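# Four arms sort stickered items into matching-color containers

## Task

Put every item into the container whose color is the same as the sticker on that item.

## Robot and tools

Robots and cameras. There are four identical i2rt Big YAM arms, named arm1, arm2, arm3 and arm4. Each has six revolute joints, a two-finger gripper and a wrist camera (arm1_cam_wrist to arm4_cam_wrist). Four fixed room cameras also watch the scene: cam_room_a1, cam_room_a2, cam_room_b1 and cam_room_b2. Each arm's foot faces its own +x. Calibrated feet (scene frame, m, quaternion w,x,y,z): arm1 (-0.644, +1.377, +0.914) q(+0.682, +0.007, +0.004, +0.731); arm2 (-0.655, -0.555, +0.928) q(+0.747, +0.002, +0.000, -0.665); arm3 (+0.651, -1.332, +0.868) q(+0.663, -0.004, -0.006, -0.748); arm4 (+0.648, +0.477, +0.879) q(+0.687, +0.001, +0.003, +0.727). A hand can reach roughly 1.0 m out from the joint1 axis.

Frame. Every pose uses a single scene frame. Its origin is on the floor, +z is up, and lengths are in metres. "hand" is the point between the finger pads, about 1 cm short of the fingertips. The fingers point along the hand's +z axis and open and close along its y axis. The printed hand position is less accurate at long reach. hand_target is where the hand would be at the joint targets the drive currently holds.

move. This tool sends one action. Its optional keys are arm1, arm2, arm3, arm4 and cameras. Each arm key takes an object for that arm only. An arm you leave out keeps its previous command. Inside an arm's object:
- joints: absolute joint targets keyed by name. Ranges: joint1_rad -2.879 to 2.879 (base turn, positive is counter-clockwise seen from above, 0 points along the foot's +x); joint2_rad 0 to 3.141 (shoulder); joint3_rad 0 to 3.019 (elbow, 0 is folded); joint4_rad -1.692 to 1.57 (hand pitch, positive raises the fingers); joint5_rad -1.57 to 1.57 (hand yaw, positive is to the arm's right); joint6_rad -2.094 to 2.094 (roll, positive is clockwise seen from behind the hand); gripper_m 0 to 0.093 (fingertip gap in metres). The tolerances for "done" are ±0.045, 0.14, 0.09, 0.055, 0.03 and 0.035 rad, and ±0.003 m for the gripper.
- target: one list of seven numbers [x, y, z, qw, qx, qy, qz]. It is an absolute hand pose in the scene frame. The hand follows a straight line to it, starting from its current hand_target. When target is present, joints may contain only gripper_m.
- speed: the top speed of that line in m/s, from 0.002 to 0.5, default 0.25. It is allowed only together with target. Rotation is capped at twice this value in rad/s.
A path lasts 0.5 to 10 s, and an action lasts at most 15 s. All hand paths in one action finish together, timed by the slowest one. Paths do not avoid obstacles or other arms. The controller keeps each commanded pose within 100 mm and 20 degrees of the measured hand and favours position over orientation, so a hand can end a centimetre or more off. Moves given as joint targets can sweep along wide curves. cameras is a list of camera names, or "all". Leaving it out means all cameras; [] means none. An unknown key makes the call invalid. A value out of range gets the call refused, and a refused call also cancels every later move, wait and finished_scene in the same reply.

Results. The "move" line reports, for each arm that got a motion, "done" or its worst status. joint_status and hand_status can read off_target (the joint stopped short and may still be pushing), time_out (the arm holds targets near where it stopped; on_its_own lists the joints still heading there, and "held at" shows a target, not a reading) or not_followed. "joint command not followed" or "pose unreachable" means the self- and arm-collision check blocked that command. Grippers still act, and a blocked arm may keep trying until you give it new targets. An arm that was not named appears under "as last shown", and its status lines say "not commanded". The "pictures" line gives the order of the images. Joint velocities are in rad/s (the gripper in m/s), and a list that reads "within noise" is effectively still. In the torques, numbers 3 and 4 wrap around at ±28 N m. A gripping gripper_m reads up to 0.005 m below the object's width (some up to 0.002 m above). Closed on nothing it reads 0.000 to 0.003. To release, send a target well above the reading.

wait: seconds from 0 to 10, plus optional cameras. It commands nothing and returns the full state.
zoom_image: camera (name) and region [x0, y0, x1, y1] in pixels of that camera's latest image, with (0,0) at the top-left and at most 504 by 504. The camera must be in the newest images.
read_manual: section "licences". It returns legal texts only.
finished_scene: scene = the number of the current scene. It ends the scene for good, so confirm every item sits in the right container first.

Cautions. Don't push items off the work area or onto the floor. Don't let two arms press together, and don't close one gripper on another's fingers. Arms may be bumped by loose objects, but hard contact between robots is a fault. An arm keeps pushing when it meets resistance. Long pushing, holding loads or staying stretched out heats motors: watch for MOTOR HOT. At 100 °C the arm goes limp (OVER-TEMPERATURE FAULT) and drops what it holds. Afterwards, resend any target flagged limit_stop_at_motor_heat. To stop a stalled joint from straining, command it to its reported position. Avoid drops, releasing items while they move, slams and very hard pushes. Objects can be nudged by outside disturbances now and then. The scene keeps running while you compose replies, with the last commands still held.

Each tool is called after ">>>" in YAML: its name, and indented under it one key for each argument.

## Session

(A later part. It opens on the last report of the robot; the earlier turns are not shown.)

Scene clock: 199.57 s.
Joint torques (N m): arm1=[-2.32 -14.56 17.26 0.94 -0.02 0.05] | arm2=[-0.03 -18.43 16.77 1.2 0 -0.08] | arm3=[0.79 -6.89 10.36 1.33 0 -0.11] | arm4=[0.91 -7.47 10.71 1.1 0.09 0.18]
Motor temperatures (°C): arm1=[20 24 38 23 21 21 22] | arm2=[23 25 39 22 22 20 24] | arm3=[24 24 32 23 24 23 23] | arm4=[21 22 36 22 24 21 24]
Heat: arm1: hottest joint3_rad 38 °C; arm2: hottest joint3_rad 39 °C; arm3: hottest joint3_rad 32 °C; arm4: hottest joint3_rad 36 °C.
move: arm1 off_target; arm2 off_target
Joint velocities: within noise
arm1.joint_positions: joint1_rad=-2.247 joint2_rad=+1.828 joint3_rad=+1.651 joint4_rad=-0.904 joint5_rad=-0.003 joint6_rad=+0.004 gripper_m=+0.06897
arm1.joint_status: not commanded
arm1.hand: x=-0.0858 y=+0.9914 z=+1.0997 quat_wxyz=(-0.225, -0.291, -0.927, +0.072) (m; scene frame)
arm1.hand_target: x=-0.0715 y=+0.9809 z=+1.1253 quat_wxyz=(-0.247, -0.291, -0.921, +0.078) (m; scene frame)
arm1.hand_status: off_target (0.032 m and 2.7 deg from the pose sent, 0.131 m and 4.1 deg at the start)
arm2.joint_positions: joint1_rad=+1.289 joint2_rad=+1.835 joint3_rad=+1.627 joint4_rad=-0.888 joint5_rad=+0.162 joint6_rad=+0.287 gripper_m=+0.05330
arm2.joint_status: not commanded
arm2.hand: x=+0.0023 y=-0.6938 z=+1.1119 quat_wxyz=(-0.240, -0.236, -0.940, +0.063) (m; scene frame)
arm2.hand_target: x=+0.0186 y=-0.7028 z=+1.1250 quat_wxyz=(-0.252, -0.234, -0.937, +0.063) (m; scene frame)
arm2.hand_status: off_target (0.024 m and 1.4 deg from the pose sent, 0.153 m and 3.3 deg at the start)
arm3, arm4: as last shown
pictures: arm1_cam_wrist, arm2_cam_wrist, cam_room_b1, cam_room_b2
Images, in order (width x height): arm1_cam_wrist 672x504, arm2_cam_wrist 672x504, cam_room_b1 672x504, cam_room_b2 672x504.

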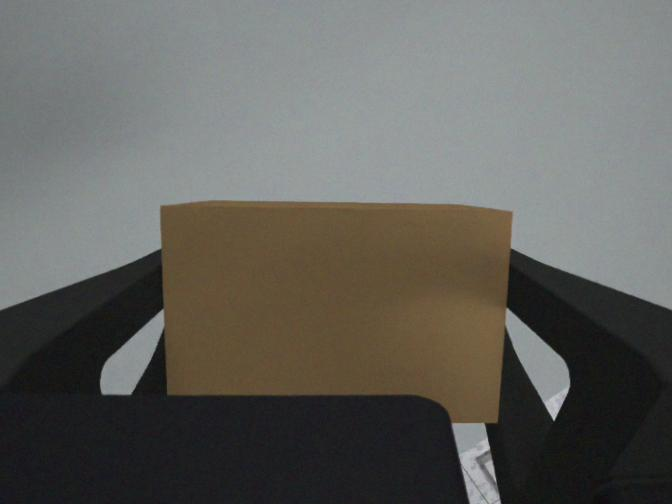

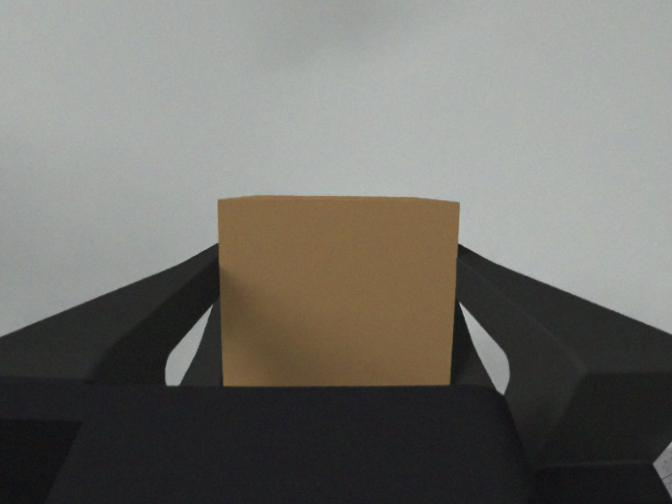

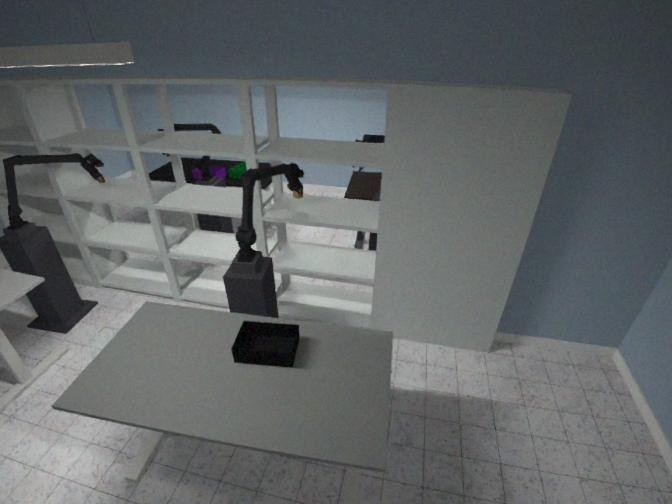

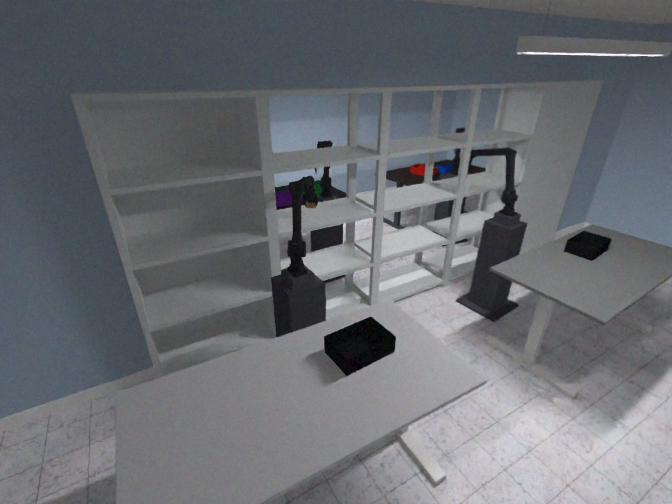

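Continue in.

>>> move:
  arm1: {"target":[0.02,0.92,1.125,0.2468,0.2905,0.9212,-0.0778],"speed":0.1}
  arm2: {"target":[0.14,-0.725,1.13,0.2511,0.2337,0.9372,-0.0626],"speed":0.1}
  cameras: []

>>> move:
  arm1: {"target":[0.035,0.91,1.09,0.2468,0.2905,0.9212,-0.0778],"speed":0.08}
  arm2: {"target":[0.155,-0.728,1.095,0.2511,0.2337,0.9372,-0.0626],"speed":0.08}
  cameras: ["arm1_cam_wrist","arm2_cam_wrist","arm3_cam_wrist"]

Scene clock: 204.67 s.
Joint torques (N m): arm1=[-1.67 -19.25 17.74 0.77 0 0.08] | arm2=[-0.15 -23.53 17.22 1.18 -0.01 -0.06] | arm3=[0.73 -6.89 10.33 1.29 0 -0.11] | arm4=[1.08 -6.77 10.69 1.09 0.12 0.15]
Motor temperatures (°C): arm1=[20 24 38 23 21 21 22] | arm2=[23 26 40 22 22 20 24] | arm3=[24 24 32 23 24 23 23] | arm4=[21 22 36 22 24 21 24]
Heat: arm1: hottest joint3_rad 38 °C; arm2: hottest joint3_rad 40 °C; arm3: hottest joint3_rad 32 °C; arm4: hottest joint3_rad 36 °C.
move: arm1 off_target; arm2 off_target
Joint velocities: within noise
arm1.joint_positions: joint1_rad=-2.247 joint2_rad=+2.168 joint3_rad=+2.191 joint4_rad=-1.104 joint5_rad=-0.003 joint6_rad=+0.004 gripper_m=+0.06897
arm1.joint_status: not commanded
arm1.hand: x=+0.0067 y=+0.9271 z=+1.0998 quat_wxyz=(-0.224, -0.291, -0.927, +0.072) (m; scene frame)
arm1.hand_target: x=+0.0184 y=+0.9210 z=+1.1251 quat_wxyz=(-0.248, -0.291, -0.921, +0.078) (m; scene frame)
arm1.hand_status: off_target (0.029 m and 2.8 deg from the pose sent, 0.130 m and 2.7 deg at the start)
arm2.joint_positions: joint1_rad=+1.288 joint2_rad=+2.219 joint3_rad=+2.270 joint4_rad=-1.140 joint5_rad=+0.161 joint6_rad=+0.285 gripper_m=+0.05330
arm2.joint_status: not commanded
arm2.hand: x=+0.1279 y=-0.7155 z=+1.1239 quat_wxyz=(-0.242, -0.236, -0.939, +0.062) (m; scene frame)
arm2.hand_target: x=+0.1388 y=-0.7249 z=+1.1298 quat_wxyz=(-0.252, -0.234, -0.937, +0.063) (m; scene frame)
arm2.hand_status: off_target (0.017 m and 1.1 deg from the pose sent, 0.142 m and 1.4 deg at the start)
arm3, arm4: as last shown
pictures: none
No camera images: "cameras" was empty.

Scene clock: 205.97 s.
Joint torques (N m): arm1=[-2.08 -20.95 17.46 1.68 -0.01 0.05] | arm2=[-0.09 -24.76 17.09 2.36 0.02 -0.06] | arm3=[0.73 -7 10.33 1.32 0 -0.11] | arm4=[0.79 -6.89 10.56 1.18 0.12 0.14]
Motor temperatures (°C): arm1=[20 24 38 23 21 21 22] | arm2=[23 26 40 22 22 20 24] | arm3=[24 24 32 23 24 23 23] | arm4=[21 22 36 22 24 21 24]
Heat: arm1: hottest joint3_rad 38 °C; arm2: hottest joint3_rad 40 °C; arm3: hottest joint3_rad 32 °C; arm4: hottest joint3_rad 36 °C.
move: arm1 off_target; arm2 off_target
Joint velocities: within noise
arm1.joint_positions: joint1_rad=-2.247 joint2_rad=+2.240 joint3_rad=+2.213 joint4_rad=-1.088 joint5_rad=-0.003 joint6_rad=+0.004 gripper_m=+0.06897
arm1.joint_status: not commanded
arm1.hand: x=+0.0158 y=+0.9204 z=+1.0572 quat_wxyz=(-0.209, -0.292, -0.931, +0.067) (m; scene frame)
arm1.hand_target: x=+0.0324 y=+0.9117 z=+1.0907 quat_wxyz=(-0.247, -0.291, -0.921, +0.078) (m; scene frame)
arm1.hand_status: off_target (0.039 m and 4.6 deg from the pose sent, 0.034 m and 2.8 deg at the start)
arm2.joint_positions: joint1_rad=+1.288 joint2_rad=+2.282 joint3_rad=+2.278 joint4_rad=-1.124 joint5_rad=+0.161 joint6_rad=+0.285 gripper_m=+0.05330
arm2.joint_status: not commanded
arm2.hand: x=+0.1358 y=-0.7170 z=+1.0809 quat_wxyz=(-0.224, -0.235, -0.944, +0.064) (m; scene frame)
arm2.hand_target: x=+0.1528 y=-0.7276 z=+1.0954 quat_wxyz=(-0.252, -0.234, -0.937, +0.063) (m; scene frame)
arm2.hand_status: off_target (0.026 m and 3.2 deg from the pose sent, 0.042 m and 1.0 deg at the start)
arm3: as last shown
arm4.joint_positions: joint1_rad=+0.899 joint2_rad=+1.007 joint3_rad=+1.176 joint4_rad=-1.312 joint5_rad=-0.001 joint6_rad=-0.012 gripper_m=+0.09397
arm4.joint_status: not commanded
arm4.hand: x=+0.3594 y=+0.6838 z=+1.2072 quat_wxyz=(-0.063, +0.933, -0.291, -0.204) (m; scene frame)
arm4.hand_target: x=+0.3554 y=+0.6866 z=+1.2226 quat_wxyz=(-0.068, +0.926, -0.295, -0.224) (m; scene frame)
arm4.hand_status: not commanded
pictures: arm1_cam_wrist, arm2_cam_wrist, arm3_cam_wrist
Images, in order (width x height): arm1_cam_wrist 672x504, arm2_cam_wrist 672x504, arm3_cam_wrist 672x504.

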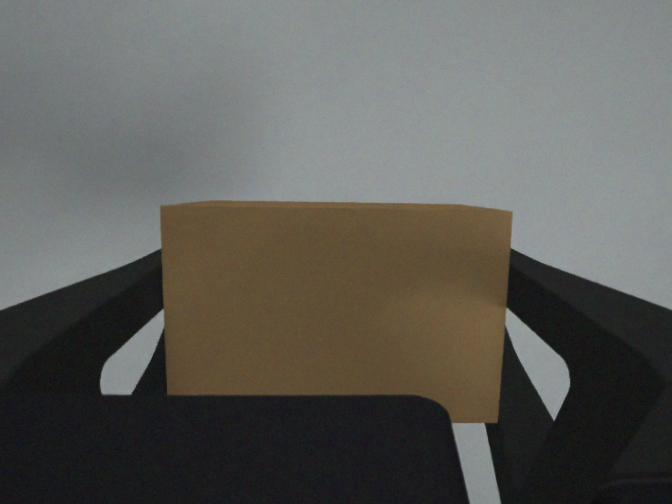

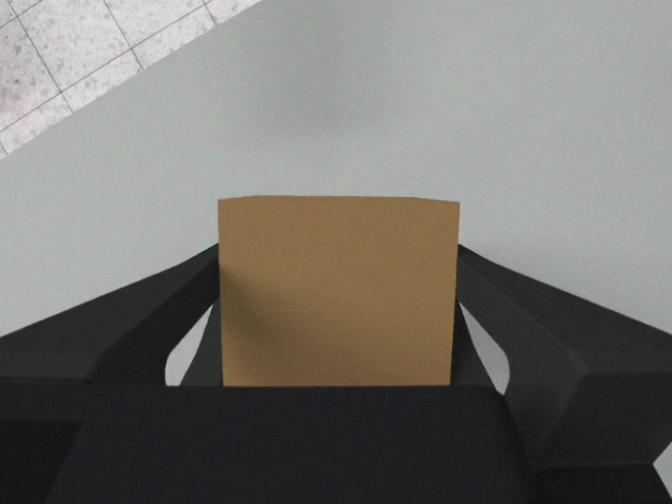

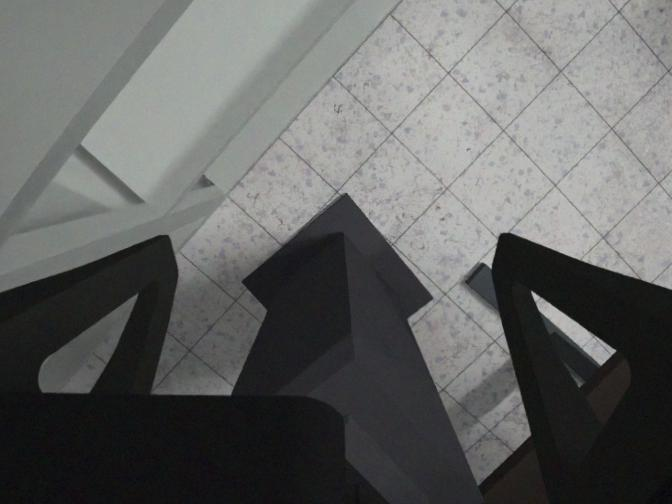

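>>> move:
  arm1: {"target":[0.032,0.912,1.076,0.2709,0.2883,0.9144,-0.0854],"speed":0.05}
  arm2: {"target":[0.153,-0.7276,1.072,0.2756,0.2319,0.9303,-0.0687],"speed":0.05}
  cameras: []

>>> move:
  arm1: {"target":[0.032,0.912,1.064,0.2709,0.2883,0.9144,-0.0854],"speed":0.04}
  arm2: {"target":[0.153,-0.7276,1.06,0.2756,0.2319,0.9303,-0.0687],"speed":0.04}
  cameras: []

Scene clock: 214.33 s.
Joint torques (N m): arm1=[-1.38 -24.06 11.89 1.83 0.06 0.09] | arm2=[0.26 -28.28 11.12 2.56 0.33 -0.09] | arm3=[0.79 -7 10.35 1.29 0 -0.09] | arm4=[1.03 -6.77 10.62 0.98 0.11 0.14]
Motor temperatures (°C): arm1=[20 25 40 23 21 21 22] | arm2=[23 26 42 22 22 20 24] | arm3=[24 24 32 23 24 23 23] | arm4=[21 22 37 22 24 21 24]
Heat: arm1: hottest joint3_rad 40 °C; arm2: hottest joint3_rad 42 °C; arm3: hottest joint3_rad 32 °C; arm4: hottest joint3_rad 37 °C.
move: arm1 off_target; arm2 off_target
Joint velocities: within noise
arm1.joint_positions: joint1_rad=-2.247 joint2_rad=+2.235 joint3_rad=+2.139 joint4_rad=-0.948 joint5_rad=-0.003 joint6_rad=+0.004 gripper_m=+0.06897
arm1.joint_status: not commanded
arm1.hand: x=+0.0258 y=+0.9133 z=+1.0401 quat_wxyz=(-0.242, -0.290, -0.923, +0.077) (m; scene frame)
arm1.hand_target: x=+0.0313 y=+0.9123 z=+1.0758 quat_wxyz=(-0.271, -0.288, -0.914, +0.085) (m; scene frame)
arm1.hand_status: off_target (0.036 m and 3.6 deg from the pose sent, 0.026 m and 7.7 deg at the start)
arm2.joint_positions: joint1_rad=+1.288 joint2_rad=+2.282 joint3_rad=+2.204 joint4_rad=-0.969 joint5_rad=+0.169 joint6_rad=+0.280 gripper_m=+0.05330
arm2.joint_status: not commanded
arm2.hand: x=+0.1514 y=-0.7209 z=+1.0616 quat_wxyz=(-0.263, -0.235, -0.934, +0.065) (m; scene frame)
arm2.hand_target: x=+0.1528 y=-0.7274 z=+1.0720 quat_wxyz=(-0.275, -0.232, -0.930, +0.069) (m; scene frame)
arm2.hand_status: off_target (0.012 m and 1.6 deg from the pose sent, 0.022 m and 6.1 deg at the start)
arm3.joint_positions: joint1_rad=-2.242 joint2_rad=+1.004 joint3_rad=+1.190 joint4_rad=-1.310 joint5_rad=+0.001 joint6_rad=+0.006 gripper_m=+0.09398
arm3.joint_status: not commanded
arm3.hand: x=+0.4000 y=-1.0723 z=+1.1990 quat_wxyz=(+0.079, -0.899, +0.380, +0.201) (m; scene frame)
arm3.hand_target: x=+0.3999 y=-1.0682 z=+1.2063 quat_wxyz=(+0.085, -0.896, +0.380, +0.212) (m; scene frame)
arm3.hand_status: not commanded
arm4: as last shown
pictures: none
No camera images: "cameras" was empty.

Scene clock: 215.30 s.
Joint torques (N m): arm1=[-1.79 -23.71 11.66 1.88 0.05 0.07] | arm2=[0.26 -27.99 10.63 2.62 0.31 -0.07] | arm3=[0.79 -6.95 10.33 1.26 0 -0.11] | arm4=[1.03 -7.06 10.76 1.09 0.09 0.15]
Motor temperatures (°C): arm1=[20 25 40 23 21 21 22] | arm2=[23 26 41 22 22 20 24] | arm3=[24 24 32 23 24 23 23] | arm4=[21 22 37 22 24 21 24]
Heat: arm1: hottest joint3_rad 40 °C; arm2: hottest joint3_rad 41 °C; arm3: hottest joint3_rad 32 °C; arm4: hottest joint3_rad 37 °C.
move: arm1 off_target; arm2 done
Joint velocities: within noise
arm1.joint_positions: joint1_rad=-2.247 joint2_rad=+2.234 joint3_rad=+2.120 joint4_rad=-0.920 joint5_rad=-0.003 joint6_rad=+0.004 gripper_m=+0.06897
arm1.joint_status: not commanded
arm1.hand: x=+0.0266 y=+0.9127 z=+1.0345 quat_wxyz=(-0.246, -0.289, -0.922, +0.079) (m; scene frame)
arm1.hand_target: x=+0.0315 y=+0.9122 z=+1.0642 quat_wxyz=(-0.271, -0.288, -0.914, +0.085) (m; scene frame)
arm1.hand_status: off_target (0.030 m and 3.1 deg from the pose sent, 0.025 m and 3.6 deg at the start)
arm2.joint_positions: joint1_rad=+1.288 joint2_rad=+2.282 joint3_rad=+2.185 joint4_rad=-0.941 joint5_rad=+0.169 joint6_rad=+0.280 gripper_m=+0.05330
arm2.joint_status: not commanded
arm2.hand: x=+0.1527 y=-0.7212 z=+1.0555 quat_wxyz=(-0.267, -0.235, -0.932, +0.065) (m; scene frame)
arm2.hand_target: x=+0.1530 y=-0.7275 z=+1.0601 quat_wxyz=(-0.275, -0.232, -0.930, +0.069) (m; scene frame)
arm2.hand_status: done (0.008 m and 1.2 deg from the pose sent, 0.007 m and 1.6 deg at the start)
arm3, arm4: as last shown
pictures: none
No camera images: "cameras" was empty.

>>> move:
  arm1: {"target":[0.032,0.912,1.055,0.2548,0.2898,0.9190,-0.0803],"speed":0.04}
  arm2: {"target":[0.153,-0.7276,1.05,0.2511,0.2337,0.9372,-0.0626],"speed":0.04}
  cameras: []

>>> move:
  arm1: {"target":[0.032,0.912,1.045,0.2548,0.2898,0.9190,-0.0803],"speed":0.04}
  arm2: {"target":[0.153,-0.7276,1.04,0.2511,0.2337,0.9372,-0.0626],"speed":0.04}
  cameras: ["arm1_cam_wrist","arm2_cam_wrist"]

Scene clock: 223.63 s.
Joint torques (N m): arm1=[-1.26 -22.01 14.71 0.91 0.03 0.08] | arm2=[-0.03 -24.64 15.35 1.22 -0.02 -0.02] | arm3=[0.79 -7 10.29 1.29 -0.01 -0.11] | arm4=[1.14 -6.95 10.63 1.09 0.11 0.13]
Motor temperatures (°C): arm1=[20 25 40 23 21 21 22] | arm2=[23 26 40 22 22 20 25] | arm3=[24 24 32 23 24 23 23] | arm4=[21 22 37 22 24 21 24]
Heat: arm1: hottest joint3_rad 40 °C; arm2: hottest joint3_rad 40 °C; arm3: hottest joint3_rad 32 °C; arm4: hottest joint3_rad 37 °C.
move: arm1 off_target; arm2 off_target
Joint velocities: within noise
arm1.joint_positions: joint1_rad=-2.247 joint2_rad=+2.234 joint3_rad=+2.120 joint4_rad=-0.936 joint5_rad=-0.003 joint6_rad=+0.004 gripper_m=+0.06897
arm1.joint_status: not commanded
arm1.hand: x=+0.0238 y=+0.9147 z=+1.0326 quat_wxyz=(-0.239, -0.290, -0.924, +0.076) (m; scene frame)
arm1.hand_target: x=+0.0314 y=+0.9123 z=+1.0553 quat_wxyz=(-0.255, -0.290, -0.919, +0.080) (m; scene frame)
arm1.hand_status: off_target (0.024 m and 2.0 deg from the pose sent, 0.021 m and 1.1 deg at the start)
arm2.joint_positions: joint1_rad=+1.287 joint2_rad=+2.282 joint3_rad=+2.185 joint4_rad=-0.977 joint5_rad=+0.161 joint6_rad=+0.280 gripper_m=+0.05330
arm2.joint_status: not commanded
arm2.hand: x=+0.1454 y=-0.7188 z=+1.0510 quat_wxyz=(-0.250, -0.234, -0.938, +0.062) (m; scene frame)
arm2.hand_target: x=+0.1524 y=-0.7276 z=+1.0501 quat_wxyz=(-0.252, -0.234, -0.937, +0.063) (m; scene frame)
arm2.hand_status: off_target (0.012 m and 0.2 deg from the pose sent, 0.008 m and 1.9 deg at the start)
arm3, arm4: as last shown
pictures: none
No camera images: "cameras" was empty.

Scene clock: 224.60 s.
Joint torques (N m): arm1=[-1.49 -21.77 13.22 1.58 0.05 0.08] | arm2=[0.03 -24.35 13.74 2.11 -0.02 -0.02] | arm3=[0.73 -6.89 10.36 1.33 0 -0.1] | arm4=[1.2 -7.12 10.76 1.16 0.1 0.17]
Motor temperatures (°C): arm1=[20 25 40 23 21 21 22] | arm2=[23 26 40 22 22 20 25] | arm3=[24 24 32 23 24 23 23] | arm4=[21 22 37 22 24 21 24]
Heat: arm1: hottest joint3_rad 40 °C; arm2: hottest joint3_rad 40 °C; arm3: hottest joint3_rad 32 °C; arm4: hottest joint3_rad 37 °C.
move: arm1 off_target; arm2 off_target
Joint velocities: within noise
arm1.joint_positions: joint1_rad=-2.247 joint2_rad=+2.234 joint3_rad=+2.120 joint4_rad=-0.936 joint5_rad=-0.003 joint6_rad=+0.004 gripper_m=+0.06897
arm1.joint_status: not commanded
arm1.hand: x=+0.0238 y=+0.9147 z=+1.0326 quat_wxyz=(-0.239, -0.290, -0.924, +0.076) (m; scene frame)
arm1.hand_target: x=+0.0316 y=+0.9121 z=+1.0454 quat_wxyz=(-0.255, -0.290, -0.919, +0.080) (m; scene frame)
arm1.hand_status: off_target (0.015 m and 2.0 deg from the pose sent, 0.015 m and 2.0 deg at the start)
arm2.joint_positions: joint1_rad=+1.287 joint2_rad=+2.282 joint3_rad=+2.185 joint4_rad=-0.977 joint5_rad=+0.161 joint6_rad=+0.280 gripper_m=+0.05330
arm2.joint_status: not commanded
arm2.hand: x=+0.1454 y=-0.7187 z=+1.0509 quat_wxyz=(-0.249, -0.234, -0.938, +0.062) (m; scene frame)
arm2.hand_target: x=+0.1523 y=-0.7275 z=+1.0401 quat_wxyz=(-0.251, -0.234, -0.937, +0.063) (m; scene frame)
arm2.hand_status: off_target (0.016 m and 0.2 deg from the pose sent, 0.016 m and 0.2 deg at the start)
arm3, arm4: as last shown
pictures: arm1_cam_wrist, arm2_cam_wrist
Images, in order (width x height): arm1_cam_wrist 672x504, arm2_cam_wrist 672x504.

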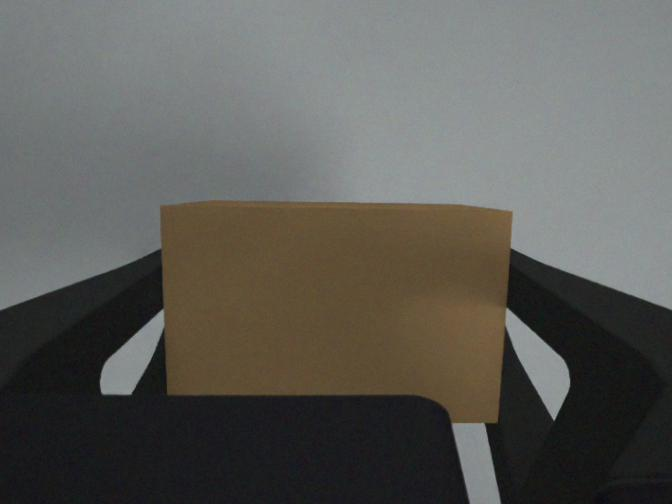

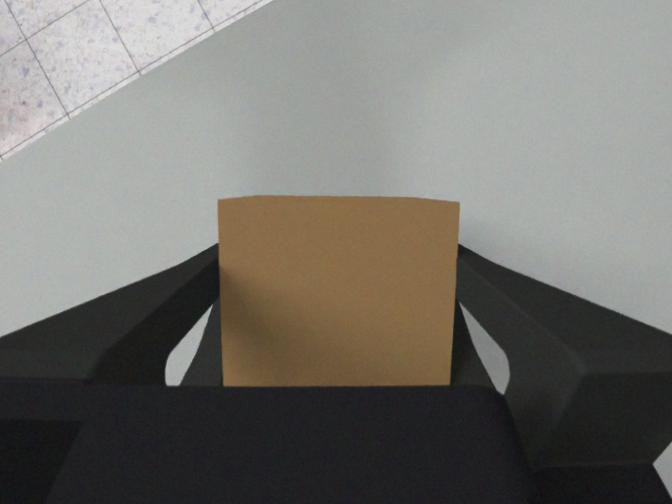

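>>> move:
  arm1: {"target":[0.032,0.912,1.035,0.2548,0.2898,0.9190,-0.0803],"speed":0.04}
  arm2: {"target":[0.153,-0.7276,1.03,0.2511,0.2337,0.9372,-0.0626],"speed":0.04}
  cameras: []

>>> move:
  arm1: {"target":[0.032,0.912,1.027,0.2548,0.2898,0.9190,-0.0803],"speed":0.04}
  arm2: {"target":[0.153,-0.7276,1.022,0.2511,0.2337,0.9372,-0.0626],"speed":0.04}
  cameras: ["arm1_cam_wrist","arm2_cam_wrist"]

Scene clock: 232.13 s.
Joint torques (N m): arm1=[-1.32 -20.19 11.6 1.98 0 0.1] | arm2=[-0.09 -24 12.07 2.55 -0.02 -0.01] | arm3=[0.91 -7 10.37 1.29 0 -0.1] | arm4=[0.91 -7.06 10.7 1.1 0.13 0.13]
Motor temperatures (°C): arm1=[20 25 40 23 21 21 23] | arm2=[23 26 40 22 22 20 25] | arm3=[24 24 32 23 24 23 23] | arm4=[21 22 37 22 24 21 24]
Heat: arm1: hottest joint3_rad 40 °C; arm2: hottest joint3_rad 40 °C; arm3: hottest joint3_rad 32 °C; arm4: hottest joint3_rad 37 °C.
move: arm1 done; arm2 off_target
Joint velocities: within noise
arm1.joint_positions: joint1_rad=-2.247 joint2_rad=+2.234 joint3_rad=+2.120 joint4_rad=-0.918 joint5_rad=-0.003 joint6_rad=+0.004 gripper_m=+0.06897
arm1.joint_status: not commanded
arm1.hand: x=+0.0270 y=+0.9125 z=+1.0348 quat_wxyz=(-0.247, -0.289, -0.921, +0.079) (m; scene frame)
arm1.hand_target: x=+0.0319 y=+0.9119 z=+1.0353 quat_wxyz=(-0.255, -0.290, -0.919, +0.080) (m; scene frame)
arm1.hand_status: done (0.005 m and 1.0 deg from the pose sent, 0.009 m and 2.0 deg at the start)
arm2.joint_positions: joint1_rad=+1.287 joint2_rad=+2.282 joint3_rad=+2.185 joint4_rad=-0.964 joint5_rad=+0.161 joint6_rad=+0.280 gripper_m=+0.05330
arm2.joint_status: not commanded
arm2.hand: x=+0.1481 y=-0.7192 z=+1.0525 quat_wxyz=(-0.256, -0.234, -0.936, +0.062) (m; scene frame)
arm2.hand_target: x=+0.1519 y=-0.7273 z=+1.0303 quat_wxyz=(-0.251, -0.234, -0.937, +0.062) (m; scene frame)
arm2.hand_status: off_target (0.024 m and 0.6 deg from the pose sent, 0.024 m and 0.2 deg at the start)
arm3, arm4: as last shown
pictures: none
No camera images: "cameras" was empty.

Scene clock: 233.10 s.
Joint torques (N m): arm1=[-1.61 -20.31 11.52 1.99 0.02 0.09] | arm2=[0.03 -23.94 10.8 2.59 -0.03 -0.02] | arm3=[0.85 -7.12 10.39 1.29 0 -0.1] | arm4=[0.85 -6.83 10.63 1.06 0.11 0.17]
Motor temperatures (°C): arm1=[20 25 40 23 21 21 23] | arm2=[23 26 40 22 22 20 25] | arm3=[24 24 32 23 24 23 23] | arm4=[21 22 37 22 24 21 24]
Heat: arm1: hottest joint3_rad 40 °C; arm2: hottest joint3_rad 40 °C; arm3: hottest joint3_rad 32 °C; arm4: hottest joint3_rad 37 °C.
move: arm1 done; arm2 off_target
Joint velocities: within noise
arm1.joint_positions: joint1_rad=-2.247 joint2_rad=+2.234 joint3_rad=+2.105 joint4_rad=-0.900 joint5_rad=-0.003 joint6_rad=+0.004 gripper_m=+0.06897
arm1.joint_status: not commanded
arm1.hand: x=+0.0269 y=+0.9125 z=+1.0295 quat_wxyz=(-0.248, -0.289, -0.921, +0.079) (m; scene frame)
arm1.hand_target: x=+0.0319 y=+0.9120 z=+1.0272 quat_wxyz=(-0.255, -0.290, -0.919, +0.080) (m; scene frame)
arm1.hand_status: done (0.006 m and 0.8 deg from the pose sent, 0.009 m and 1.0 deg at the start)
arm2.joint_positions: joint1_rad=+1.287 joint2_rad=+2.282 joint3_rad=+2.185 joint4_rad=-0.946 joint5_rad=+0.161 joint6_rad=+0.280 gripper_m=+0.05330
arm2.joint_status: not commanded
arm2.hand: x=+0.1519 y=-0.7198 z=+1.0546 quat_wxyz=(-0.264, -0.234, -0.934, +0.061) (m; scene frame)
arm2.hand_target: x=+0.1516 y=-0.7272 z=+1.0225 quat_wxyz=(-0.251, -0.234, -0.937, +0.062) (m; scene frame)
arm2.hand_status: off_target (0.034 m and 1.6 deg from the pose sent, 0.032 m and 0.5 deg at the start)
arm3, arm4: as last shown
pictures: arm1_cam_wrist, arm2_cam_wrist
Images, in order (width x height): arm1_cam_wrist 672x504, arm2_cam_wrist 672x504.

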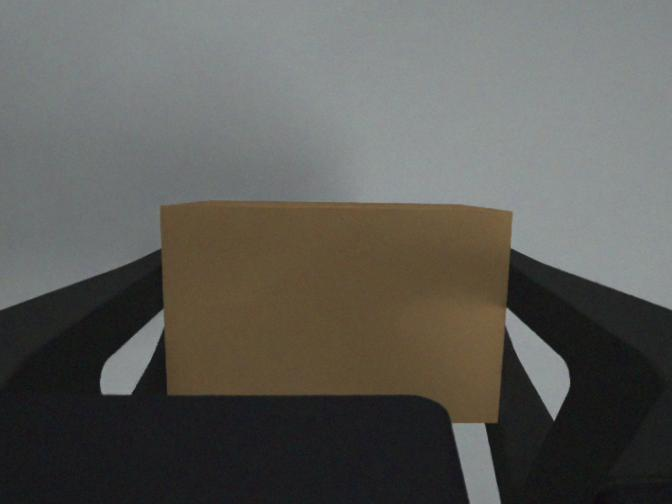

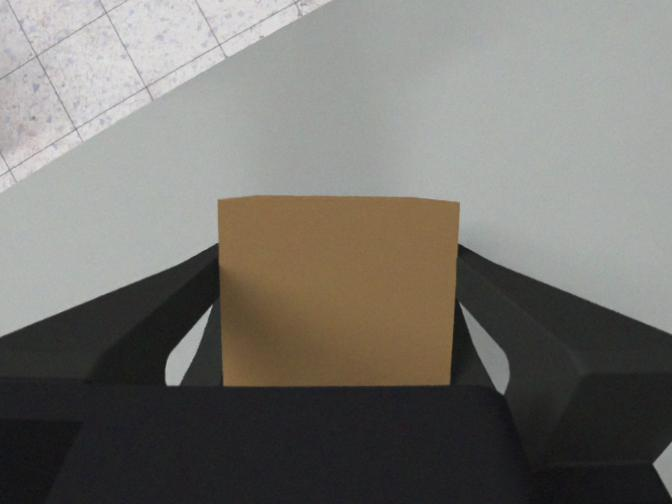

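>>> move:
  arm1: {"target":[0.032,0.912,1.018,0.2548,0.2898,0.9190,-0.0803],"speed":0.04}
  arm2: {"target":[0.151,-0.7276,1.016,0.2440,0.2340,0.9390,-0.0610],"speed":0.04}
  cameras: ["arm1_cam_wrist","arm2_cam_wrist"]

Scene clock: 247.60 s.
Joint torques (N m): arm1=[-1.44 -20.31 11.51 1.7 0.03 0.08] | arm2=[0.09 -23.88 11.17 2.14 -0.03 -0.02] | arm3=[0.67 -6.95 10.37 1.29 -0.01 -0.11] | arm4=[0.97 -6.71 10.74 0.99 0.13 0.16]
Motor temperatures (°C): arm1=[20 26 38 23 21 21 23] | arm2=[23 26 38 22 22 20 25] | arm3=[24 24 32 23 24 23 23] | arm4=[21 22 37 22 24 21 24]
Heat: arm1: hottest joint3_rad 38 °C; arm2: hottest joint3_rad 38 °C; arm3: hottest joint3_rad 32 °C; arm4: hottest joint3_rad 37 °C.
move: arm1 done; arm2 off_target
Joint velocities: within noise
arm1.joint_positions: joint1_rad=-2.247 joint2_rad=+2.234 joint3_rad=+2.090 joint4_rad=-0.879 joint5_rad=-0.003 joint6_rad=+0.004 gripper_m=+0.06897
arm1.joint_status: not commanded
arm1.hand: x=+0.0270 y=+0.9124 z=+1.0242 quat_wxyz=(-0.251, -0.289, -0.920, +0.080) (m; scene frame)
arm1.hand_target: x=+0.0319 y=+0.9120 z=+1.0183 quat_wxyz=(-0.255, -0.290, -0.919, +0.080) (m; scene frame)
arm1.hand_status: done (0.008 m and 0.5 deg from the pose sent, 0.012 m and 0.8 deg at the start)
arm2.joint_positions: joint1_rad=+1.286 joint2_rad=+2.289 joint3_rad=+2.181 joint4_rad=-0.945 joint5_rad=+0.156 joint6_rad=+0.280 gripper_m=+0.05330
arm2.joint_status: not commanded
arm2.hand: x=+0.1511 y=-0.7202 z=+1.0468 quat_wxyz=(-0.259, -0.234, -0.935, +0.059) (m; scene frame)
arm2.hand_target: x=+0.1497 y=-0.7273 z=+1.0162 quat_wxyz=(-0.244, -0.234, -0.939, +0.061) (m; scene frame)
arm2.hand_status: off_target (0.032 m and 1.8 deg from the pose sent, 0.039 m and 2.4 deg at the start)
arm3, arm4: as last shown
pictures: arm1_cam_wrist, arm2_cam_wrist
Images, in order (width x height): arm1_cam_wrist 672x504, arm2_cam_wrist 672x504.

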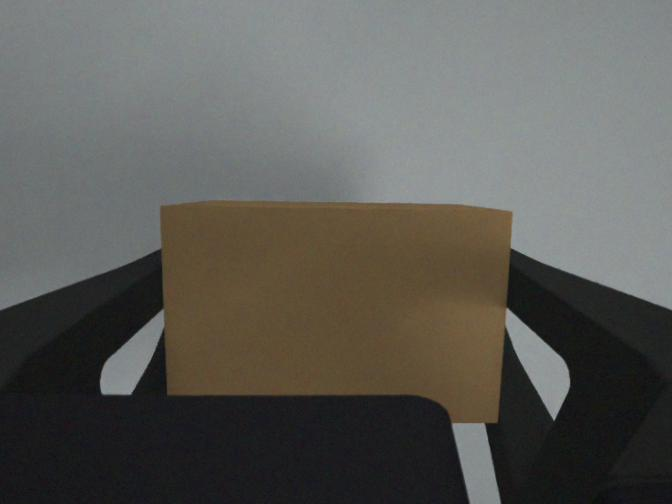

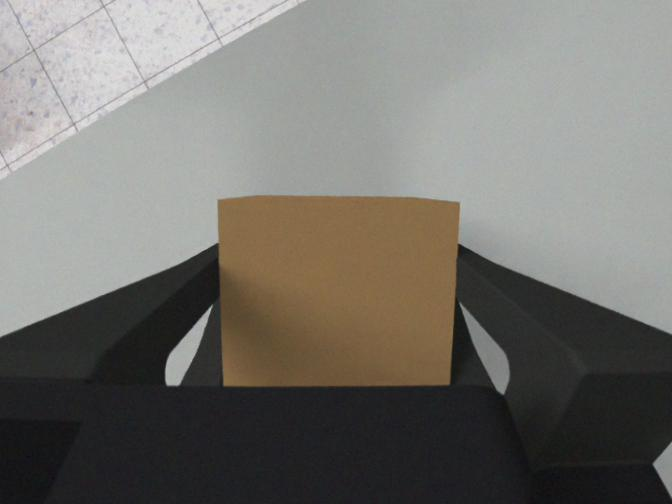

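>>> move:
  cameras: ["cam_room_a1","cam_room_a2","cam_room_b1","cam_room_b2"]

>>> zoom_image:
  camera: "cam_room_b1"
  region: [255, 145, 345, 213]

>>> zoom_image:
  camera: "cam_room_a1"
  region: [330, 150, 450, 240]

>>> zoom_image:
  camera: "cam_room_a2"
  region: [210, 160, 340, 258]

Scene clock: 253.47 s.
Joint torques (N m): arm1=[-1.79 -20.31 11.55 1.88 0.06 0.09] | arm2=[-0.03 -23.94 11.17 2.13 -0.02 -0.01] | arm3=[0.79 -7 10.32 1.31 -0.01 -0.1] | arm4=[1.03 -7.18 10.73 1.1 0.11 0.17]
Motor temperatures (°C): arm1=[20 26 38 23 21 21 23] | arm2=[23 27 38 22 22 20 25] | arm3=[24 24 32 23 24 23 23] | arm4=[21 22 37 22 24 21 24]
Heat: arm1: hottest joint3_rad 38 °C; arm2: hottest joint3_rad 38 °C; arm3: hottest joint3_rad 32 °C; arm4: hottest joint3_rad 37 °C.
Joint velocities: within noise
arm1.joint_positions: joint1_rad=-2.247 joint2_rad=+2.234 joint3_rad=+2.090 joint4_rad=-0.879 joint5_rad=-0.003 joint6_rad=+0.004 gripper_m=+0.06897
arm1.joint_status: not commanded
arm1.hand: x=+0.0270 y=+0.9124 z=+1.0242 quat_wxyz=(-0.251, -0.289, -0.920, +0.080) (m; scene frame)
arm1.hand_target: x=+0.0319 y=+0.9120 z=+1.0183 quat_wxyz=(-0.255, -0.290, -0.919, +0.080) (m; scene frame)
arm1.hand_status: done (0.008 m and 0.5 deg from the pose sent, 0.012 m and 0.8 deg at the start)
arm2.joint_positions: joint1_rad=+1.286 joint2_rad=+2.289 joint3_rad=+2.181 joint4_rad=-0.945 joint5_rad=+0.156 joint6_rad=+0.280 gripper_m=+0.05330
arm2.joint_status: not commanded
arm2.hand: x=+0.1511 y=-0.7202 z=+1.0468 quat_wxyz=(-0.259, -0.234, -0.935, +0.059) (m; scene frame)
arm2.hand_target: x=+0.1497 y=-0.7273 z=+1.0162 quat_wxyz=(-0.244, -0.234, -0.939, +0.061) (m; scene frame)
arm2.hand_status: off_target (0.032 m and 1.8 deg from the pose sent, 0.039 m and 2.4 deg at the start)
arm3.joint_positions: joint1_rad=-2.242 joint2_rad=+1.004 joint3_rad=+1.190 joint4_rad=-1.310 joint5_rad=+0.001 joint6_rad=+0.006 gripper_m=+0.09398
arm3.joint_status: not commanded
arm3.hand: x=+0.4000 y=-1.0723 z=+1.1990 quat_wxyz=(+0.079, -0.899, +0.380, +0.201) (m; scene frame)
arm3.hand_target: x=+0.3999 y=-1.0682 z=+1.2063 quat_wxyz=(+0.085, -0.896, +0.380, +0.212) (m; scene frame)
arm3.hand_status: not commanded
arm4.joint_positions: joint1_rad=+0.899 joint2_rad=+1.007 joint3_rad=+1.176 joint4_rad=-1.312 joint5_rad=-0.001 joint6_rad=-0.012 gripper_m=+0.09397
arm4.joint_status: not commanded
arm4.hand: x=+0.3594 y=+0.6838 z=+1.2072 quat_wxyz=(-0.063, +0.933, -0.291, -0.204) (m; scene frame)
arm4.hand_target: x=+0.3554 y=+0.6866 z=+1.2226 quat_wxyz=(-0.068, +0.926, -0.295, -0.224) (m; scene frame)
arm4.hand_status: not commanded
pictures: cam_room_a1, cam_room_a2, cam_room_b1, cam_room_b2
Images, in order (width x height): cam_room_a1 672x504, cam_room_a2 672x504, cam_room_b1 672x504, cam_room_b2 672x504.

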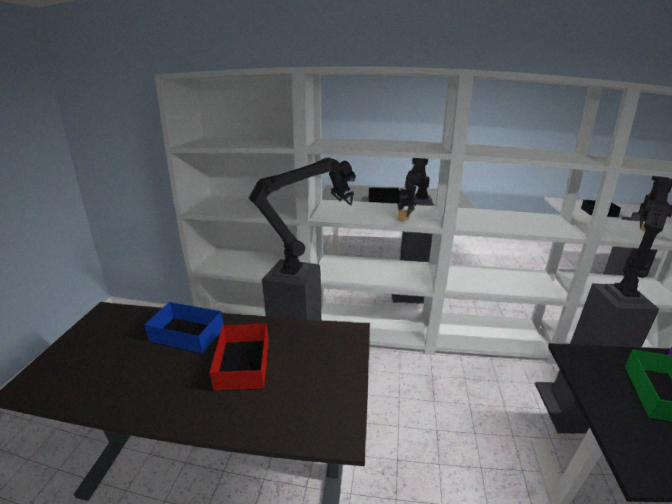

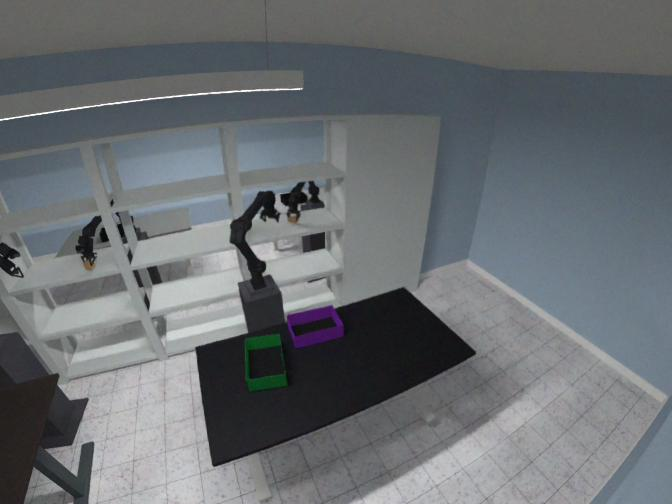

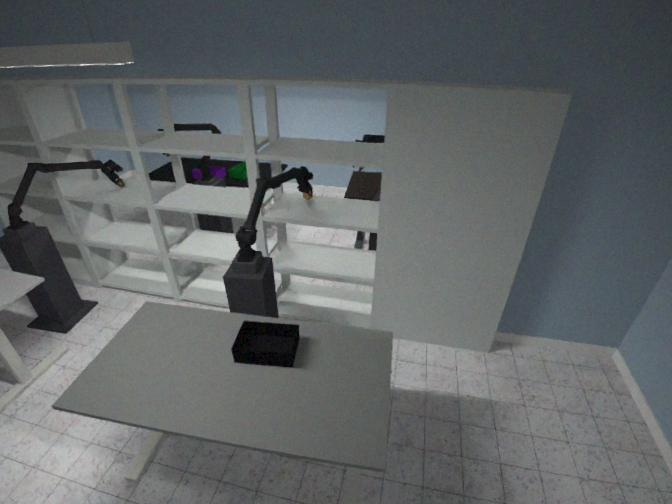

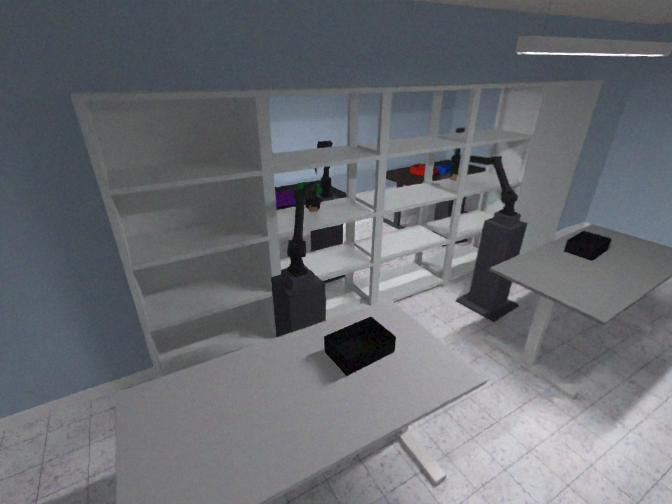

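Scaled by 5.600.

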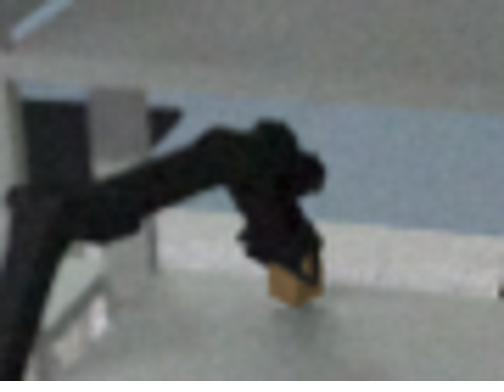

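Scaled by 4.200.

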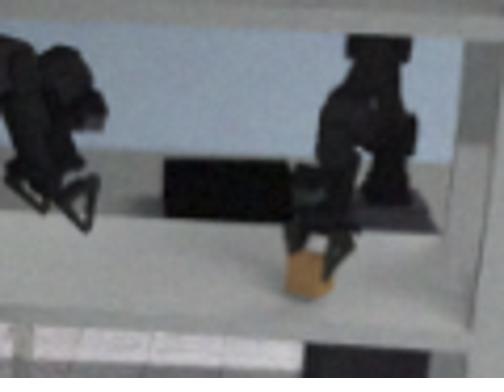

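Scaled by 3.877.

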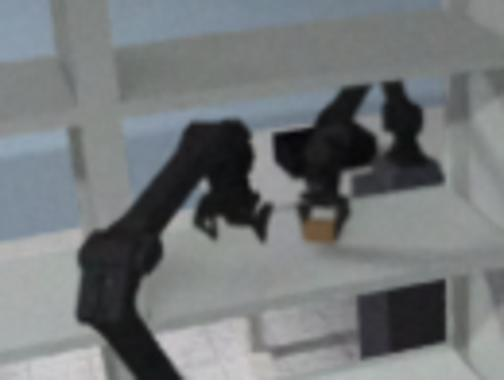

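>>> move:
  arm1: {"target":[0.032,0.912,1.01,0.2548,0.2898,0.9190,-0.0803],"speed":0.04}
  arm2: {"target":[0.151,-0.7276,1.005,0.2440,0.2340,0.9390,-0.0610],"speed":0.04}
  cameras: []

Scene clock: 259.60 s.
Joint torques (N m): arm1=[-2.02 -20.6 11.4 2 0 0.07] | arm2=[0.03 -24.06 10.65 2.56 -0.02 -0.02] | arm3=[0.79 -7.06 10.29 1.28 0 -0.11] | arm4=[0.67 -7.12 10.67 1.13 0.09 0.17]
Motor temperatures (°C): arm1=[20 26 38 23 21 21 23] | arm2=[23 28 37 22 22 20 25] | arm3=[24 24 32 23 24 23 23] | arm4=[21 22 37 22 24 21 24]
Heat: arm1: hottest joint3_rad 38 °C; arm2: hottest joint3_rad 37 °C; arm3: hottest joint3_rad 32 °C; arm4: hottest joint3_rad 37 °C.
move: arm1 off_target; arm2 off_target
Joint velocities: within noise
arm1.joint_positions: joint1_rad=-2.247 joint2_rad=+2.235 joint3_rad=+2.076 joint4_rad=-0.862 joint5_rad=-0.003 joint6_rad=+0.004 gripper_m=+0.06897
arm1.joint_status: not commanded
arm1.hand: x=+0.0270 y=+0.9124 z=+1.0194 quat_wxyz=(-0.252, -0.289, -0.920, +0.081) (m; scene frame)
arm1.hand_target: x=+0.0317 y=+0.9121 z=+1.0101 quat_wxyz=(-0.255, -0.290, -0.919, +0.080) (m; scene frame)
arm1.hand_status: off_target (0.011 m and 0.3 deg from the pose sent, 0.015 m and 0.5 deg at the start)
arm2.joint_positions: joint1_rad=+1.286 joint2_rad=+2.295 joint3_rad=+2.169 joint4_rad=-0.931 joint5_rad=+0.156 joint6_rad=+0.280 gripper_m=+0.05330
arm2.joint_status: not commanded
arm2.hand: x=+0.1509 y=-0.7201 z=+1.0379 quat_wxyz=(-0.258, -0.234, -0.936, +0.059) (m; scene frame)
arm2.hand_target: x=+0.1496 y=-0.7273 z=+1.0054 quat_wxyz=(-0.244, -0.234, -0.939, +0.061) (m; scene frame)
arm2.hand_status: off_target (0.034 m and 1.6 deg from the pose sent, 0.043 m and 1.9 deg at the start)
arm3, arm4: as last shown
pictures: none
No camera images: "cameras" was empty.

>>> move:
  arm1: {"target":[0.032,0.912,1.002,0.2548,0.2898,0.9190,-0.0803],"speed":0.04}
  arm2: {"target":[0.151,-0.7276,0.997,0.2440,0.2340,0.9390,-0.0610],"speed":0.04}
  cameras: ["arm1_cam_wrist","arm2_cam_wrist"]

Scene clock: 263.60 s.
Joint torques (N m): arm1=[-1.44 -19.55 11.55 1.91 0.04 0.11] | arm2=[-0.09 -23.71 10.45 2.54 -0.02 -0.01] | arm3=[0.73 -7 10.33 1.29 -0.01 -0.11] | arm4=[1.55 -6.95 10.73 1.09 0.11 0.16]
Motor temperatures (°C): arm1=[20 26 38 23 21 21 23] | arm2=[23 28 37 22 22 20 25] | arm3=[24 24 32 23 24 23 23] | arm4=[21 22 37 22 24 21 24]
Heat: arm1: hottest joint3_rad 38 °C; arm2: hottest joint3_rad 37 °C; arm3: hottest joint3_rad 32 °C; arm4: hottest joint3_rad 37 °C.
move: arm1 done; arm2 off_target
Joint velocities: within noise
arm1.joint_positions: joint1_rad=-2.247 joint2_rad=+2.241 joint3_rad=+2.064 joint4_rad=-0.845 joint5_rad=-0.003 joint6_rad=+0.004 gripper_m=+0.06897
arm1.joint_status: not commanded
arm1.hand: x=+0.0268 y=+0.9124 z=+1.0098 quat_wxyz=(-0.251, -0.289, -0.920, +0.080) (m; scene frame)
arm1.hand_target: x=+0.0317 y=+0.9121 z=+1.0018 quat_wxyz=(-0.255, -0.290, -0.919, +0.080) (m; scene frame)
arm1.hand_status: done (0.009 m and 0.4 deg from the pose sent, 0.018 m and 0.3 deg at the start)
arm2.joint_positions: joint1_rad=+1.286 joint2_rad=+2.297 joint3_rad=+2.158 joint4_rad=-0.913 joint5_rad=+0.156 joint6_rad=+0.280 gripper_m=+0.05330
arm2.joint_status: not commanded
arm2.hand: x=+0.1516 y=-0.7202 z=+1.0330 quat_wxyz=(-0.260, -0.234, -0.935, +0.059) (m; scene frame)
arm2.hand_target: x=+0.1493 y=-0.7272 z=+0.9975 quat_wxyz=(-0.244, -0.234, -0.939, +0.061) (m; scene frame)
arm2.hand_status: off_target (0.037 m and 1.9 deg from the pose sent, 0.042 m and 1.6 deg at the start)
arm3, arm4: as last shown
pictures: arm1_cam_wrist, arm2_cam_wrist
Images, in order (width x height): arm1_cam_wrist 672x504, arm2_cam_wrist 672x504.

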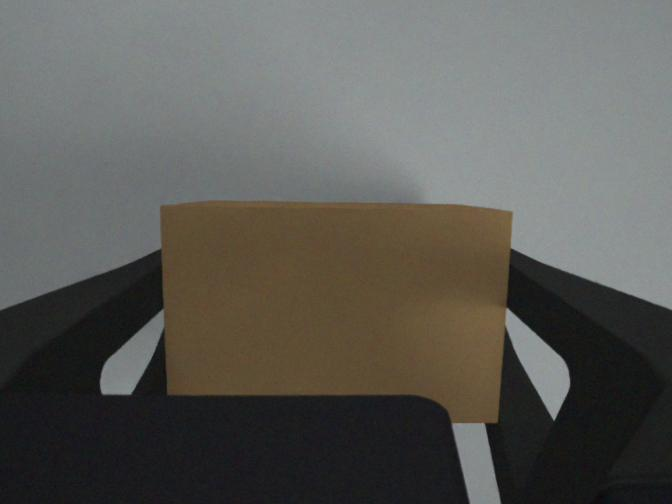

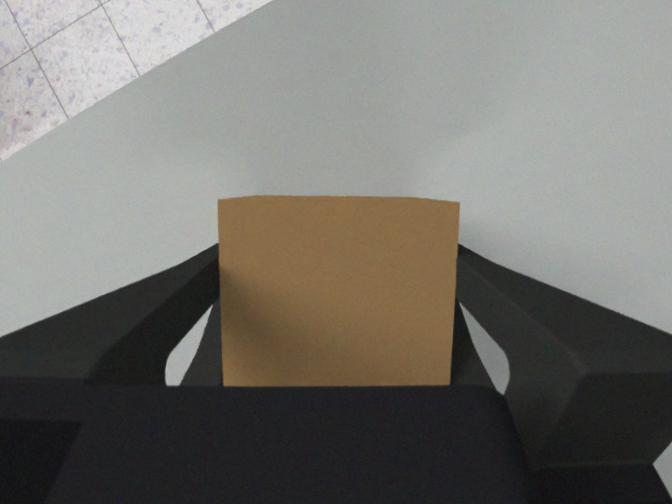

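>>> move:
  arm1: {"target":[0.032,0.912,0.996,0.2548,0.2898,0.9190,-0.0803],"speed":0.03}
  arm2: {"target":[0.151,-0.7276,0.988,0.2440,0.2340,0.9390,-0.0610],"speed":0.03}
  cameras: []

Scene clock: 280.10 s.
Joint torques (N m): arm1=[-1.73 -19.78 11.52 1.76 0.05 0.1] | arm2=[-0.03 -23.3 9.66 2.63 -0.03 -0.01] | arm3=[0.79 -6.89 10.33 1.29 0 -0.11] | arm4=[0.85 -7.12 10.63 1.06 0.11 0.15]
Motor temperatures (°C): arm1=[20 27 38 23 21 21 23] | arm2=[23 28 36 22 22 20 25] | arm3=[24 24 32 23 24 23 23] | arm4=[21 22 37 22 24 21 24]
Heat: arm1: hottest joint3_rad 38 °C; arm2: hottest joint3_rad 36 °C; arm3: hottest joint3_rad 32 °C; arm4: hottest joint3_rad 37 °C.
move: arm1 done; arm2 off_target
Joint velocities: within noise
arm1.joint_positions: joint1_rad=-2.247 joint2_rad=+2.245 joint3_rad=+2.055 joint4_rad=-0.831 joint5_rad=-0.003 joint6_rad=+0.004 gripper_m=+0.06897
arm1.joint_status: not commanded
arm1.hand: x=+0.0271 y=+0.9122 z=+1.0049 quat_wxyz=(-0.252, -0.289, -0.920, +0.081) (m; scene frame)
arm1.hand_target: x=+0.0317 y=+0.9121 z=+0.9958 quat_wxyz=(-0.255, -0.290, -0.919, +0.080) (m; scene frame)
arm1.hand_status: done (0.010 m and 0.3 deg from the pose sent, 0.015 m and 0.4 deg at the start)
arm2.joint_positions: joint1_rad=+1.286 joint2_rad=+2.297 joint3_rad=+2.152 joint4_rad=-0.895 joint5_rad=+0.156 joint6_rad=+0.280 gripper_m=+0.05330
arm2.joint_status: not commanded
arm2.hand: x=+0.1539 y=-0.7206 z=+1.0324 quat_wxyz=(-0.266, -0.234, -0.933, +0.059) (m; scene frame)
arm2.hand_target: x=+0.1489 y=-0.7270 z=+0.9889 quat_wxyz=(-0.244, -0.234, -0.939, +0.061) (m; scene frame)
arm2.hand_status: off_target (0.045 m and 2.6 deg from the pose sent, 0.046 m and 1.9 deg at the start)
arm3, arm4: as last shown
pictures: none
No camera images: "cameras" was empty.

>>> move:
  arm4: {"target":[0.27,0.755,1.14,0.0778,-0.9212,0.2905,0.2468],"speed":0.15}
  arm3: {"target":[0.36,-0.82,1.15,0.0560,-0.9430,0.2090,0.2527],"speed":0.15}
  cameras: ["arm3_cam_wrist","arm4_cam_wrist"]

Scene clock: 292.07 s.
Joint torques (N m): arm1=[-1.67 -20.13 11.6 2 0.05 0.11] | arm2=[-0.03 -23.41 9.69 2.62 -0.03 -0.02] | arm3=[0.67 -16.56 14.11 0.61 -0.35 -0.12] | arm4=[0.03 -9.82 9.13 1.39 -0.09 -0.01]
Motor temperatures (°C): arm1=[20 27 38 23 21 21 23] | arm2=[23 27 35 22 22 20 25] | arm3=[24 24 32 23 24 23 23] | arm4=[21 22 38 22 24 21 24]
Heat: arm1: hottest joint3_rad 38 °C; arm2: hottest joint3_rad 35 °C; arm3: hottest joint3_rad 32 °C; arm4: hottest joint3_rad 38 °C.
move: arm3 off_target; arm4 done
Joint velocities: within noise
arm1, arm2: as last shown
arm3.joint_positions: joint1_rad=-2.584 joint2_rad=+1.595 joint3_rad=+1.541 joint4_rad=-1.140 joint5_rad=-0.324 joint6_rad=-0.632 gripper_m=+0.09398
arm3.joint_status: not commanded
arm3.hand: x=+0.3615 y=-0.8367 z=+1.1268 quat_wxyz=(+0.036, -0.947, +0.213, +0.238) (m; scene frame)
arm3.hand_target: x=+0.3607 y=-0.8212 z=+1.1499 quat_wxyz=(+0.056, -0.943, +0.209, +0.253) (m; scene frame)
arm3.hand_status: off_target (0.029 m and 2.9 deg from the pose sent, 0.260 m and 21.3 deg at the start)
arm4.joint_positions: joint1_rad=+0.890 joint2_rad=+1.236 joint3_rad=+1.150 joint4_rad=-0.967 joint5_rad=-0.002 joint6_rad=-0.012 gripper_m=+0.09397
arm4.joint_status: not commanded
arm4.hand: x=+0.2728 y=+0.7494 z=+1.1441 quat_wxyz=(-0.077, +0.921, -0.292, -0.245) (m; scene frame)
arm4.hand_target: x=+0.2701 y=+0.7550 z=+1.1400 quat_wxyz=(-0.078, +0.921, -0.291, -0.247) (m; scene frame)
arm4.hand_status: done (0.007 m and 0.2 deg from the pose sent, 0.133 m and 5.4 deg at the start)
pictures: arm3_cam_wrist, arm4_cam_wrist
Images, in order (width x height): arm3_cam_wrist 672x504, arm4_cam_wrist 672x504.

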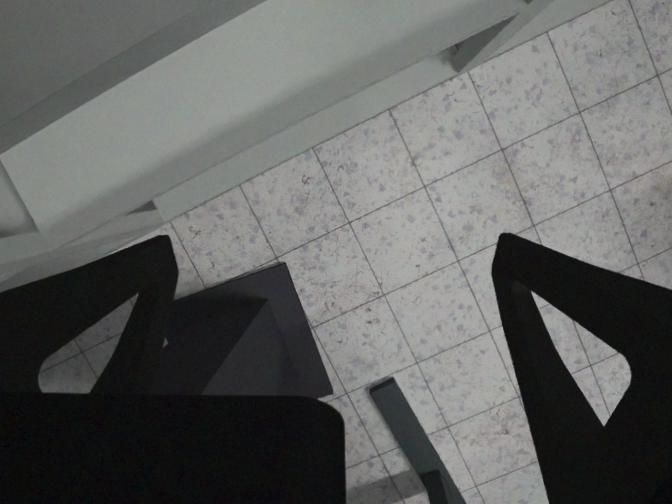

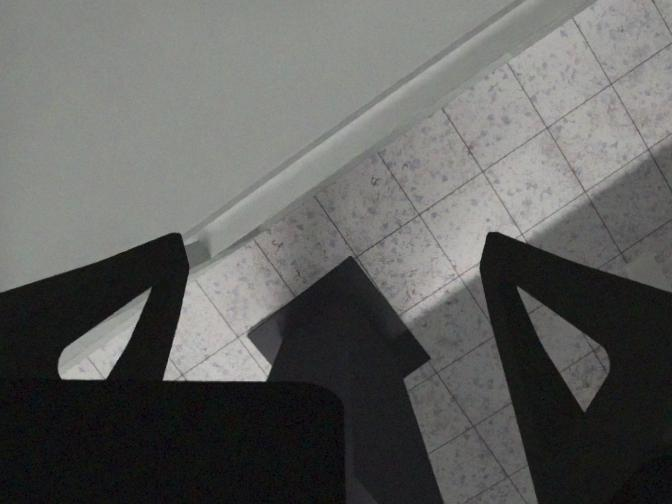

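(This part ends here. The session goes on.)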